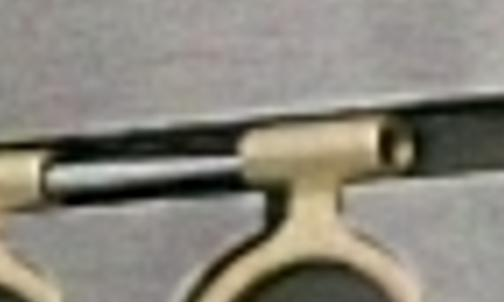

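Emit:
execute_actions:
  actions:
    - [[-0.00159,-0.00081,0.00204,0,0,0,-0.55,0,0.46,0.26,0.9,0,-0.577,-0.696,0.9,0,-0.577,-0.696,0.477,-0.678,0.40,0.12,0.6,-0.9,0,0,0,0,0,0,-0.95,0,-0.9,-0.9,-0.95,0,-0.9,-0.9,-0.95,0,-0.9,-0.9,-0.714,-0.678,0.65,-0.168,0.4,-0.6],[-0.00159,-0.00081,0.00204,0,0,0,-0.55,0,0.46,0.26,0.9,0,-0.577,-0.696,0.9,0,-0.577,-0.696,0.477,-0.678,0.40,0.12,0.6,-0.9,0,0,0,0,0,0,-0.95,0,-0.9,-0.9,-0.95,0,-0.9,-0.9,-0.95,0,-0.9,-0.9,-0.714,-0.678,0.65,-0.168,0.4,-0.6],[-0.00159,-0.00081,0.00204,0,0,0,-0.55,0,0.46,0.26,0.9,0,-0.577,-0.696,0.9,0,-0.577,-0.696,0.477,-0.678,0.40,0.12,0.6,-0.9,0,0,0,0,0,0,-0.95,0,-0.9,-0.9,-0.95,0,-0.9,-0.9,-0.95,0,-0.9,-0.9,-0.714,-0.678,0.65,-0.168,0.4,-0.6],[-0.00823,0.00101,0.00079,0,0,0,-0.55,0,0.46,0.26,0.9,0,-0.577,-0.696,0.9,0,-0.577,-0.696,0.477,-0.678,0.40,0.12,0.6,-0.9,0,0,0,0,0,0,-0.95,0,-0.9,-0.9,-0.95,0,-0.9,-0.9,-0.95,0,-0.9,-0.9,-0.714,-0.678,0.65,-0.168,0.4,-0.6]]
  cameras: ["cam_right_wrist"]

Emit:
zoom_image:
  camera: "cam_right_wrist"
  region: [575, 165, 625, 195]

Scene clock: 498.23 s.
left_arm: end_effector_position=(+0.2776, +0.3224, +0.1171) hand_goal=(-0.550, +0.000, +0.460, +0.260, +0.900, +0.000, -0.578, -0.696, +0.900, +0.000, -0.578, -0.696, +0.476, -0.678, +0.400, +0.120) hand_measured=(-0.678, +0.002, +0.426, +0.254, +0.882, +0.002, -0.578, -0.694, +0.892, -0.004, -0.578, -0.694, +0.476, -0.680, +0.296, +0.094) hand_current_ma=(-393, +0, -46, -2, -19, +0, +0, +1, -4, -1, +0, +1, +0, +0, -384, -44) hand_state=(blocked, goal, blocked, goal, goal, goal, goal, goal, goal, goal, goal, goal, goal, goal, blocked, blocked) hand_current_limit=0.60 hand_speed=-0.90 end_effector_quat_wxyz=(-0.102, +0.723, +0.658, -0.187) | right_arm: end_effector_position=(+0.2563, +0.0863, +0.2362) hand_goal=(-0.950, +0.000, -0.900, -0.900, -0.950, +0.000, -0.900, -0.900, -0.950, +0.000, -0.900, -0.900, -0.714, -0.678, +0.650, -0.168) hand_measured=(-0.948, -0.004, -0.898, -0.898, -0.950, -0.004, -0.906, -0.904, -0.948, -0.008, -0.898, -0.898, -0.714, -0.680, +0.646, -0.168) hand_current_ma=(+4, -10, +6, +9, +0, -10, -20, -14, +4, -25, +5, +9, -3, -6, -22, +1) hand_state=(goal, goal, goal, goal, goal, goal, goal, goal, goal, goal, goal, goal, goal, goal, goal, goal) hand_current_limit=0.40 hand_speed=-0.60 end_effector_quat_wxyz=(-0.243, +0.777, +0.213, +0.540)
Joint positions: left_arm=[0.164 1.304 0.943 -1.637 0.032 0.263] | right_arm=[1.326 1.076 0.679 0.034 0.573 1.929]
Joint torques (N m): left_arm=[-2.2 -8.64 6.04 -0.21 0.25 0] | right_arm=[0.73 -5.42 13.68 2.39 0.14 -0.02]
Motor temperatures (°C): left_arm=[29 33 37 24 29 25] | right_arm=[31 25 60 26 23 27]
Heat: left arm: hottest elbow 37 °C; right arm: hottest elbow 60 °C.
Hand target: left_arm +0.2775, +0.3171, +0.1186; -0.100, +0.726, +0.655, -0.183 | right_arm +0.2647, +0.1021, +0.2615; -0.259, +0.771, +0.196, +0.548
Off the commanded pose: left_arm 0.006 m, 1 deg | right_arm 0.031 m, 3 deg.
Step readings (end_effector_position of left_arm | right_arm):
0: (+0.2773, +0.3242, +0.1168) | (+0.2563, +0.0866, +0.2365)
1: (+0.2773, +0.3242, +0.1168) | (+0.2563, +0.0866, +0.2365)
2: (+0.2773, +0.3242, +0.1168) | (+0.2563, +0.0866, +0.2365)
4: (+0.2774, +0.3240, +0.1169) | (+0.2563, +0.0866, +0.2365)
8: (+0.2776, +0.3224, +0.1171) | (+0.2563, +0.0865, +0.2364)
15: (+0.2776, +0.3224, +0.1171) | (+0.2563, +0.0864, +0.2362)
camera_calibration:
cam_right_wrist: T_world_to_cam=[[0.118459, -0.583298, -0.803574, 0.238451], [-0.992814, -0.0557433, -0.105893, 0.235473], [0.0169732, 0.810343, -0.58571, 0.191738], [0, 0, 0, 1]] pos_world=[0.20228, -0.00315994, 0.328851]
Images, in order (width x height): cam_right_wrist 896x504.

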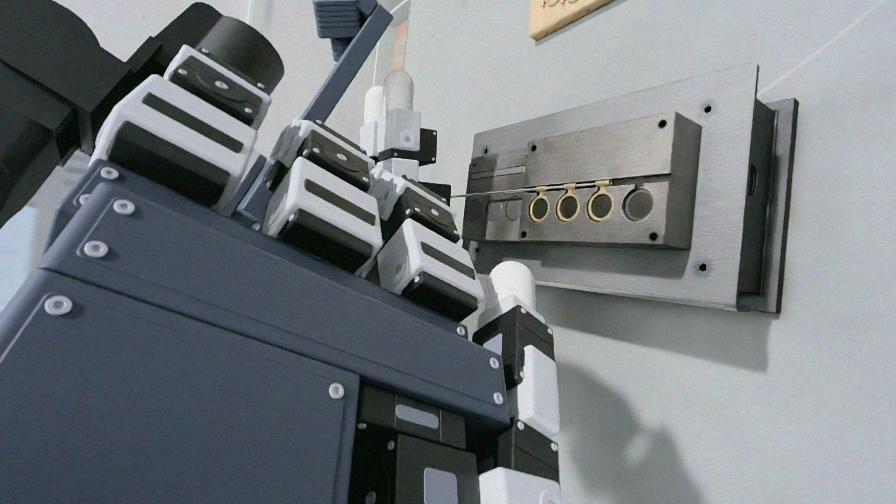

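Scaled by 10.080 from the camera's 896x504 image, which has a finer 1280x720 frame.

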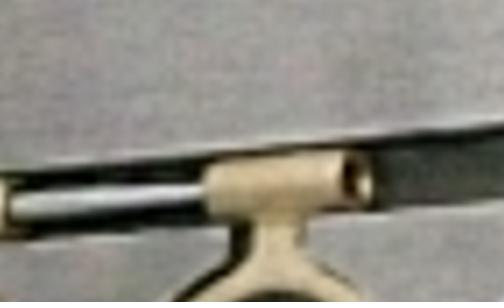

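Emit:
execute_actions:
  actions:
    - [[0.00823,-0.00101,-0.00079,0,0,0,-0.55,0,0.46,0.26,0.9,0,-0.577,-0.696,0.9,0,-0.577,-0.696,0.477,-0.678,0.40,0.12,0.6,-0.9,-0.00092,0.03947,-0.03071,0,0,0,-0.95,0,-0.9,-0.9,-0.95,0,-0.9,-0.9,-0.95,0,-0.9,-0.9,-0.714,-0.678,0.65,-0.168,0.4,-0.6]]
  cameras: ["cam_right_wrist", "cam_high"]

Scene clock: 500.10 s.
left_arm: end_effector_position=(+0.2776, +0.3226, +0.1171) hand_goal=(-0.550, +0.000, +0.460, +0.260, +0.900, +0.000, -0.578, -0.696, +0.900, +0.000, -0.578, -0.696, +0.476, -0.678, +0.400, +0.120) hand_measured=(-0.678, +0.002, +0.426, +0.254, +0.882, +0.002, -0.578, -0.694, +0.892, -0.004, -0.578, -0.694, +0.476, -0.680, +0.296, +0.094) hand_current_ma=(-393, +0, -46, -2, -19, +0, +0, +1, -4, -1, +0, +1, +0, +0, -384, -44) hand_state=(blocked, goal, blocked, goal, goal, goal, goal, goal, goal, goal, goal, goal, goal, goal, blocked, blocked) hand_current_limit=0.60 hand_speed=-0.90 end_effector_quat_wxyz=(-0.102, +0.722, +0.658, -0.186) | right_arm: end_effector_position=(+0.2619, +0.0734, +0.2563) hand_goal=(-0.950, +0.000, -0.900, -0.900, -0.950, +0.000, -0.900, -0.900, -0.950, +0.000, -0.900, -0.900, -0.714, -0.678, +0.650, -0.168) hand_measured=(-0.948, -0.004, -0.898, -0.898, -0.948, -0.002, -0.902, -0.902, -0.948, -0.008, -0.898, -0.898, -0.714, -0.680, +0.646, -0.168) hand_current_ma=(+4, -10, +6, +9, +6, -9, -7, -10, +4, -25, +5, +9, -3, -6, -22, +1) hand_state=(goal, goal, goal, goal, goal, goal, goal, goal, goal, goal, goal, goal, goal, goal, goal, goal) hand_current_limit=0.40 hand_speed=-0.60 end_effector_quat_wxyz=(-0.258, +0.771, +0.200, +0.547)
Joint positions: left_arm=[0.164 1.304 0.943 -1.637 0.031 0.262] | right_arm=[1.295 1.01 0.679 0.011 0.546 1.929]
Joint torques (N m): left_arm=[-1.03 -8.64 6.12 -0.32 -0.02 0.19] | right_arm=[2.61 -6.65 10.09 2.24 0.18 -0.04]
Motor temperatures (°C): left_arm=[29 33 37 24 29 25] | right_arm=[31 25 60 26 23 27]
Heat: left arm: hottest elbow 37 °C; right arm: hottest elbow 60 °C.
Hand target: left_arm +0.2775, +0.3222, +0.1186; -0.100, +0.726, +0.655, -0.183 | right_arm +0.2647, +0.0721, +0.2615; -0.259, +0.771, +0.196, +0.548
Off the commanded pose: left_arm 0.002 m, 1 deg | right_arm 0.006 m, 0 deg.
Step readings (end_effector_position of left_arm | right_arm):
0: (+0.2776, +0.3224, +0.1171) | (+0.2563, +0.0863, +0.2362)
1: (+0.2776, +0.3224, +0.1171) | (+0.2564, +0.0863, +0.2362)
2: (+0.2776, +0.3224, +0.1171) | (+0.2569, +0.0858, +0.2362)
4: (+0.2776, +0.3224, +0.1171) | (+0.2586, +0.0841, +0.2378)
8: (+0.2776, +0.3224, +0.1171) | (+0.2612, +0.0776, +0.2487)
15: (+0.2776, +0.3226, +0.1171) | (+0.2620, +0.0735, +0.2568)
camera_calibration:
cam_right_wrist: T_world_to_cam=[[0.118939, -0.547915, -0.828035, 0.250046], [-0.992645, -0.046659, -0.111709, 0.243249], [0.0225717, 0.835232, -0.549435, 0.201338], [0, 0, 0, 1]] pos_world=[0.207175, -0.0198106, 0.344842]
Images, in order (width x height): cam_high 896x504, cam_right_wrist 896x504.

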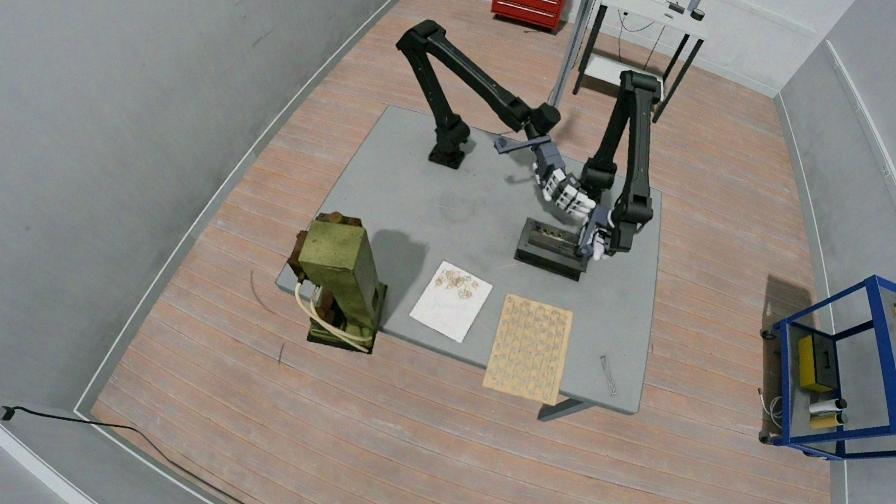

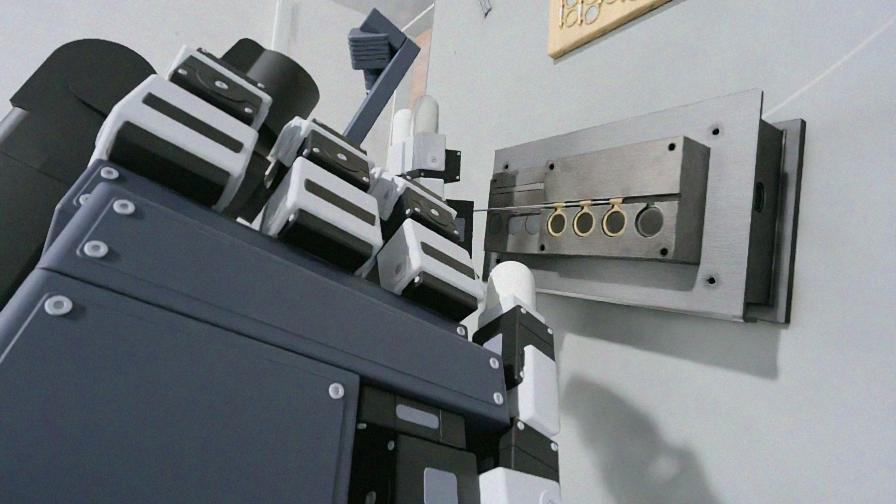

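Emit:
execute_actions:
  actions:
    - [[0,0,0,0,0,0,-0.55,0,0.46,0.26,0.9,0,-0.577,-0.696,0.9,0,-0.577,-0.696,0.477,-0.678,0.40,0.12,0.6,-0.9,0.02257,0.01867,-0.05814,0,0,0,-0.95,0,-0.9,-0.9,-0.95,0,-0.9,-0.9,-0.95,0,-0.9,-0.9,-0.714,-0.678,0.65,-0.168,0.4,-0.6]]
    - [[0,0,0,0,0,0,-0.55,0,0.46,0.26,0.9,0,-0.577,-0.696,0.9,0,-0.577,-0.696,0.477,-0.678,0.40,0.12,0.6,-0.9,0.02257,0.01867,-0.05814,0,0,0,-0.95,0,-0.9,-0.9,-0.95,0,-0.9,-0.9,-0.95,0,-0.9,-0.9,-0.714,-0.678,0.65,-0.168,0.4,-0.6]]
  cameras: ["cam_right_wrist"]

Emit:
zoom_image:
  camera: "cam_right_wrist"
  region: [450, 150, 720, 310]

Scene clock: 502.17 s.
left_arm: end_effector_position=(+0.2776, +0.3226, +0.1171) hand_goal=(-0.550, +0.000, +0.460, +0.260, +0.900, +0.000, -0.578, -0.696, +0.900, +0.000, -0.578, -0.696, +0.476, -0.678, +0.400, +0.120) hand_measured=(-0.678, +0.002, +0.426, +0.254, +0.882, +0.002, -0.578, -0.694, +0.892, -0.004, -0.578, -0.694, +0.476, -0.680, +0.296, +0.094) hand_current_ma=(-393, +0, -46, -2, -19, +0, +0, +1, -4, -1, +0, +1, +0, +0, -384, -44) hand_state=(blocked, goal, blocked, goal, goal, goal, goal, goal, goal, goal, goal, goal, goal, goal, blocked, blocked) hand_current_limit=0.60 hand_speed=-0.90 end_effector_quat_wxyz=(-0.102, +0.722, +0.658, -0.186) | right_arm: end_effector_position=(+0.2377, +0.0099, +0.2995) hand_goal=(-0.950, +0.000, -0.900, -0.900, -0.950, +0.000, -0.900, -0.900, -0.950, +0.000, -0.900, -0.900, -0.714, -0.678, +0.650, -0.168) hand_measured=(-0.948, -0.004, -0.898, -0.898, -0.948, -0.002, -0.902, -0.902, -0.948, -0.008, -0.898, -0.898, -0.714, -0.680, +0.646, -0.168) hand_current_ma=(+4, -10, +6, +9, +6, -9, -6, -10, +4, -25, +5, +9, -3, -5, -22, +1) hand_state=(goal, goal, goal, goal, goal, goal, goal, goal, goal, goal, goal, goal, goal, goal, goal, goal) hand_current_limit=0.40 hand_speed=-0.60 end_effector_quat_wxyz=(-0.254, +0.770, +0.197, +0.551)
Joint positions: left_arm=[0.164 1.304 0.943 -1.637 0.031 0.262] | right_arm=[1.318 0.756 0.666 -0.231 0.58 1.934]
Joint torques (N m): left_arm=[-1.03 -8.35 6.23 -0.21 0.01 0.21] | right_arm=[2.49 -3.25 10.41 2.26 0.37 0.11]
Motor temperatures (°C): left_arm=[29 33 37 24 29 25] | right_arm=[31 25 60 26 23 27]
Heat: left arm: hottest elbow 37 °C; right arm: hottest elbow 60 °C.
Hand target: left_arm +0.2775, +0.3222, +0.1186; -0.100, +0.726, +0.655, -0.183 | right_arm +0.2347, +0.0121, +0.3015; -0.259, +0.771, +0.196, +0.548
Off the commanded pose: left_arm 0.002 m, 1 deg | right_arm 0.004 m, 1 deg.
Step readings (end_effector_position of left_arm | right_arm):
0: (+0.2776, +0.3226, +0.1171) | (+0.2619, +0.0734, +0.2563)
1: (+0.2776, +0.3226, +0.1171) | (+0.2619, +0.0732, +0.2563)
2: (+0.2776, +0.3226, +0.1171) | (+0.2614, +0.0716, +0.2562)
4: (+0.2776, +0.3226, +0.1171) | (+0.2595, +0.0650, +0.2582)
8: (+0.2776, +0.3226, +0.1171) | (+0.2552, +0.0492, +0.2731)
15: (+0.2776, +0.3226, +0.1171) | (+0.2531, +0.0409, +0.2825)
16: (+0.2776, +0.3226, +0.1171) | (+0.2530, +0.0405, +0.2819)
17: (+0.2776, +0.3226, +0.1171) | (+0.2523, +0.0386, +0.2811)
19: (+0.2776, +0.3226, +0.1171) | (+0.2496, +0.0322, +0.2820)
23: (+0.2776, +0.3226, +0.1171) | (+0.2432, +0.0171, +0.2936)
30: (+0.2776, +0.3226, +0.1171) | (+0.2383, +0.0102, +0.3005)
camera_calibration:
cam_right_wrist: T_world_to_cam=[[0.118785, -0.549961, -0.8267, 0.253571], [-0.992268, -0.0355861, -0.118902, 0.223126], [0.0359722, 0.834432, -0.549936, 0.275656], [0, 0, 0, 1]] pos_world=[0.181364, -0.0826218, 0.38775]
Images, in order (width x height): cam_right_wrist 896x504.

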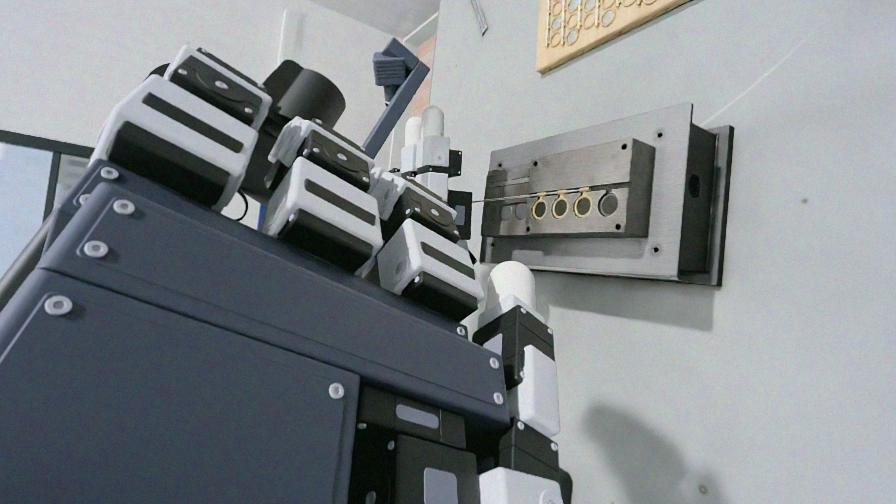

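Scaled by 1.867 from the camera's 896x504 image, which has a finer 1280x720 frame.

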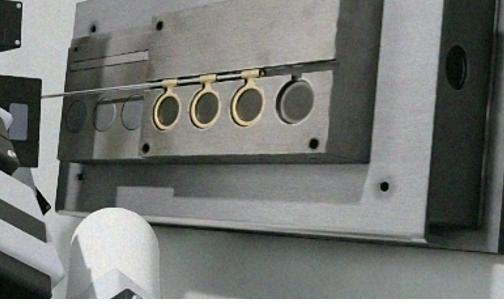

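Emit:
zoom_image:
  camera: "cam_right_wrist"
  region: [525, 180, 615, 225]

Emit:
zoom_image:
  camera: "cam_right_wrist"
  region: [465, 185, 545, 225]

Scaled by 5.600 from the camera's 896x504 image, which has a finer 1280x720 frame.

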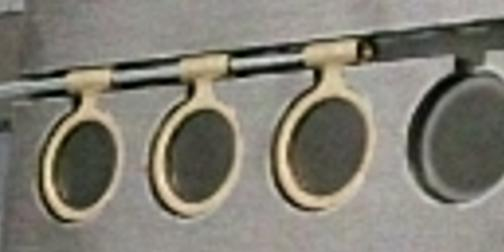

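Scaled by 6.300 from the camera's 896x504 image, which has a finer 1280x720 frame.

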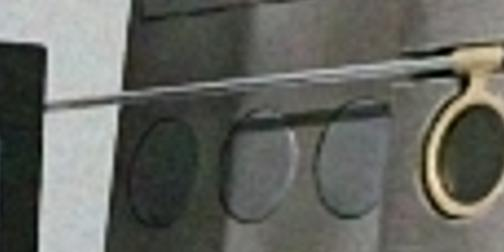

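Emit:
execute_actions:
  actions:
    - [[-0.00159,-0.00081,0.00204,0,0,0,-0.55,0,0.46,0.26,0.9,0,-0.577,-0.696,0.9,0,-0.577,-0.696,0.477,-0.678,0.40,0.12,0.6,-0.9,0,0,0,0,0,0,-0.95,0,-0.9,-0.9,-0.95,0,-0.9,-0.9,-0.95,0,-0.9,-0.9,-0.714,-0.678,0.65,-0.168,0.4,-0.6],[-0.00159,-0.00081,0.00204,0,0,0,-0.55,0,0.46,0.26,0.9,0,-0.577,-0.696,0.9,0,-0.577,-0.696,0.477,-0.678,0.40,0.12,0.6,-0.9,0,0,0,0,0,0,-0.95,0,-0.9,-0.9,-0.95,0,-0.9,-0.9,-0.95,0,-0.9,-0.9,-0.714,-0.678,0.65,-0.168,0.4,-0.6],[-0.00159,-0.00081,0.00204,0,0,0,-0.55,0,0.46,0.26,0.9,0,-0.577,-0.696,0.9,0,-0.577,-0.696,0.477,-0.678,0.40,0.12,0.6,-0.9,0,0,0,0,0,0,-0.95,0,-0.9,-0.9,-0.95,0,-0.9,-0.9,-0.95,0,-0.9,-0.9,-0.714,-0.678,0.65,-0.168,0.4,-0.6],[-0.01235,0.00151,0.00118,0,0,0,-0.55,0,0.46,0.26,0.9,0,-0.577,-0.696,0.9,0,-0.577,-0.696,0.477,-0.678,0.40,0.12,0.6,-0.9,0,0,0,0,0,0,-0.95,0,-0.9,-0.9,-0.95,0,-0.9,-0.9,-0.95,0,-0.9,-0.9,-0.714,-0.678,0.65,-0.168,0.4,-0.6]]
  cameras: ["cam_right_wrist"]

Emit:
zoom_image:
  camera: "cam_right_wrist"
  region: [525, 180, 615, 225]

Scene clock: 503.97 s.
left_arm: end_effector_position=(+0.2784, +0.3167, +0.1177) hand_goal=(-0.550, +0.000, +0.460, +0.260, +0.900, +0.000, -0.578, -0.696, +0.900, +0.000, -0.578, -0.696, +0.476, -0.678, +0.400, +0.120) hand_measured=(-0.678, +0.002, +0.426, +0.254, +0.882, +0.002, -0.578, -0.694, +0.892, -0.004, -0.578, -0.694, +0.476, -0.680, +0.296, +0.094) hand_current_ma=(-393, +0, -46, -2, -19, +0, +0, +1, -4, -1, +0, +1, +0, +0, -384, -44) hand_state=(blocked, goal, blocked, goal, goal, goal, goal, goal, goal, goal, goal, goal, goal, goal, blocked, blocked) hand_current_limit=0.60 hand_speed=-0.90 end_effector_quat_wxyz=(-0.101, +0.727, +0.653, -0.186) | right_arm: end_effector_position=(+0.2377, +0.0099, +0.2995) hand_goal=(-0.950, +0.000, -0.900, -0.900, -0.950, +0.000, -0.900, -0.900, -0.950, +0.000, -0.900, -0.900, -0.714, -0.678, +0.650, -0.168) hand_measured=(-0.948, -0.004, -0.898, -0.898, -0.948, -0.002, -0.902, -0.902, -0.948, -0.008, -0.898, -0.898, -0.714, -0.680, +0.646, -0.168) hand_current_ma=(+4, -10, +6, +9, +6, -9, -6, -10, +4, -25, +5, +9, -3, -5, -22, +1) hand_state=(goal, goal, goal, goal, goal, goal, goal, goal, goal, goal, goal, goal, goal, goal, goal, goal) hand_current_limit=0.40 hand_speed=-0.60 end_effector_quat_wxyz=(-0.254, +0.770, +0.196, +0.551)
Joint positions: left_arm=[0.149 1.302 0.943 -1.637 0.037 0.262] | right_arm=[1.318 0.756 0.666 -0.231 0.58 1.934]
Joint torques (N m): left_arm=[-1.85 -8.64 6.06 -0.16 0.15 0.01] | right_arm=[2.96 -3.43 10.44 2.17 0.4 0.08]
Motor temperatures (°C): left_arm=[29 33 37 24 29 25] | right_arm=[31 25 60 26 23 27]
Heat: left arm: hottest elbow 37 °C; right arm: hottest elbow 60 °C.
Hand target: left_arm +0.2775, +0.3145, +0.1186; -0.100, +0.726, +0.655, -0.183 | right_arm +0.2347, +0.0121, +0.3015; -0.259, +0.771, +0.196, +0.548
Off the commanded pose: left_arm 0.002 m, 1 deg | right_arm 0.004 m, 1 deg.
Step readings (end_effector_position of left_arm | right_arm):
0: (+0.2776, +0.3226, +0.1171) | (+0.2377, +0.0099, +0.2995)
1: (+0.2776, +0.3226, +0.1171) | (+0.2377, +0.0099, +0.2995)
2: (+0.2776, +0.3226, +0.1171) | (+0.2377, +0.0099, +0.2995)
4: (+0.2776, +0.3226, +0.1171) | (+0.2377, +0.0099, +0.2995)
8: (+0.2779, +0.3206, +0.1173) | (+0.2377, +0.0099, +0.2995)
15: (+0.2784, +0.3167, +0.1177) | (+0.2377, +0.0099, +0.2995)
camera_calibration:
cam_right_wrist: T_world_to_cam=[[0.118217, -0.549559, -0.827049, 0.253758], [-0.99234, -0.0352937, -0.118391, 0.222953], [0.0358733, 0.834709, -0.549522, 0.275481], [0, 0, 0, 1]] pos_world=[0.181365, -0.0826226, 0.387649]
Images, in order (width x height): cam_right_wrist 896x504.

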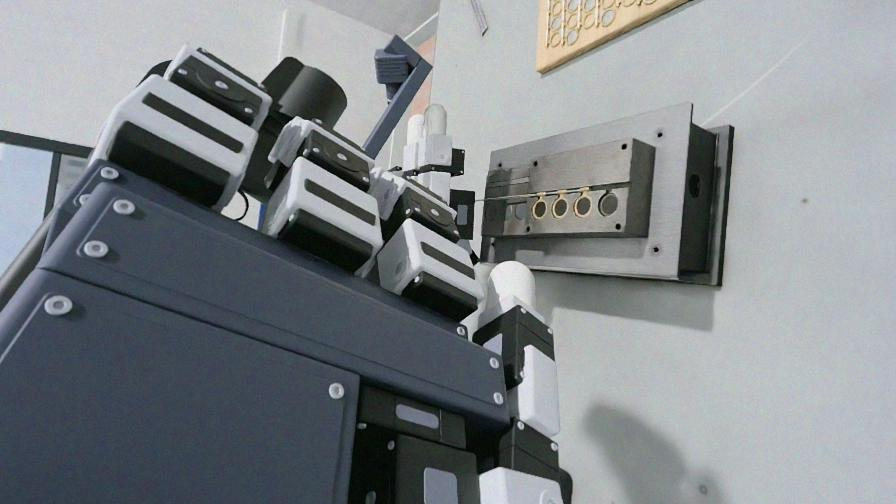

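Scaled by 5.600 from the camera's 896x504 image, which has a finer 1280x720 frame.

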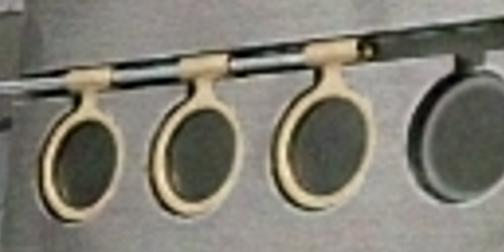

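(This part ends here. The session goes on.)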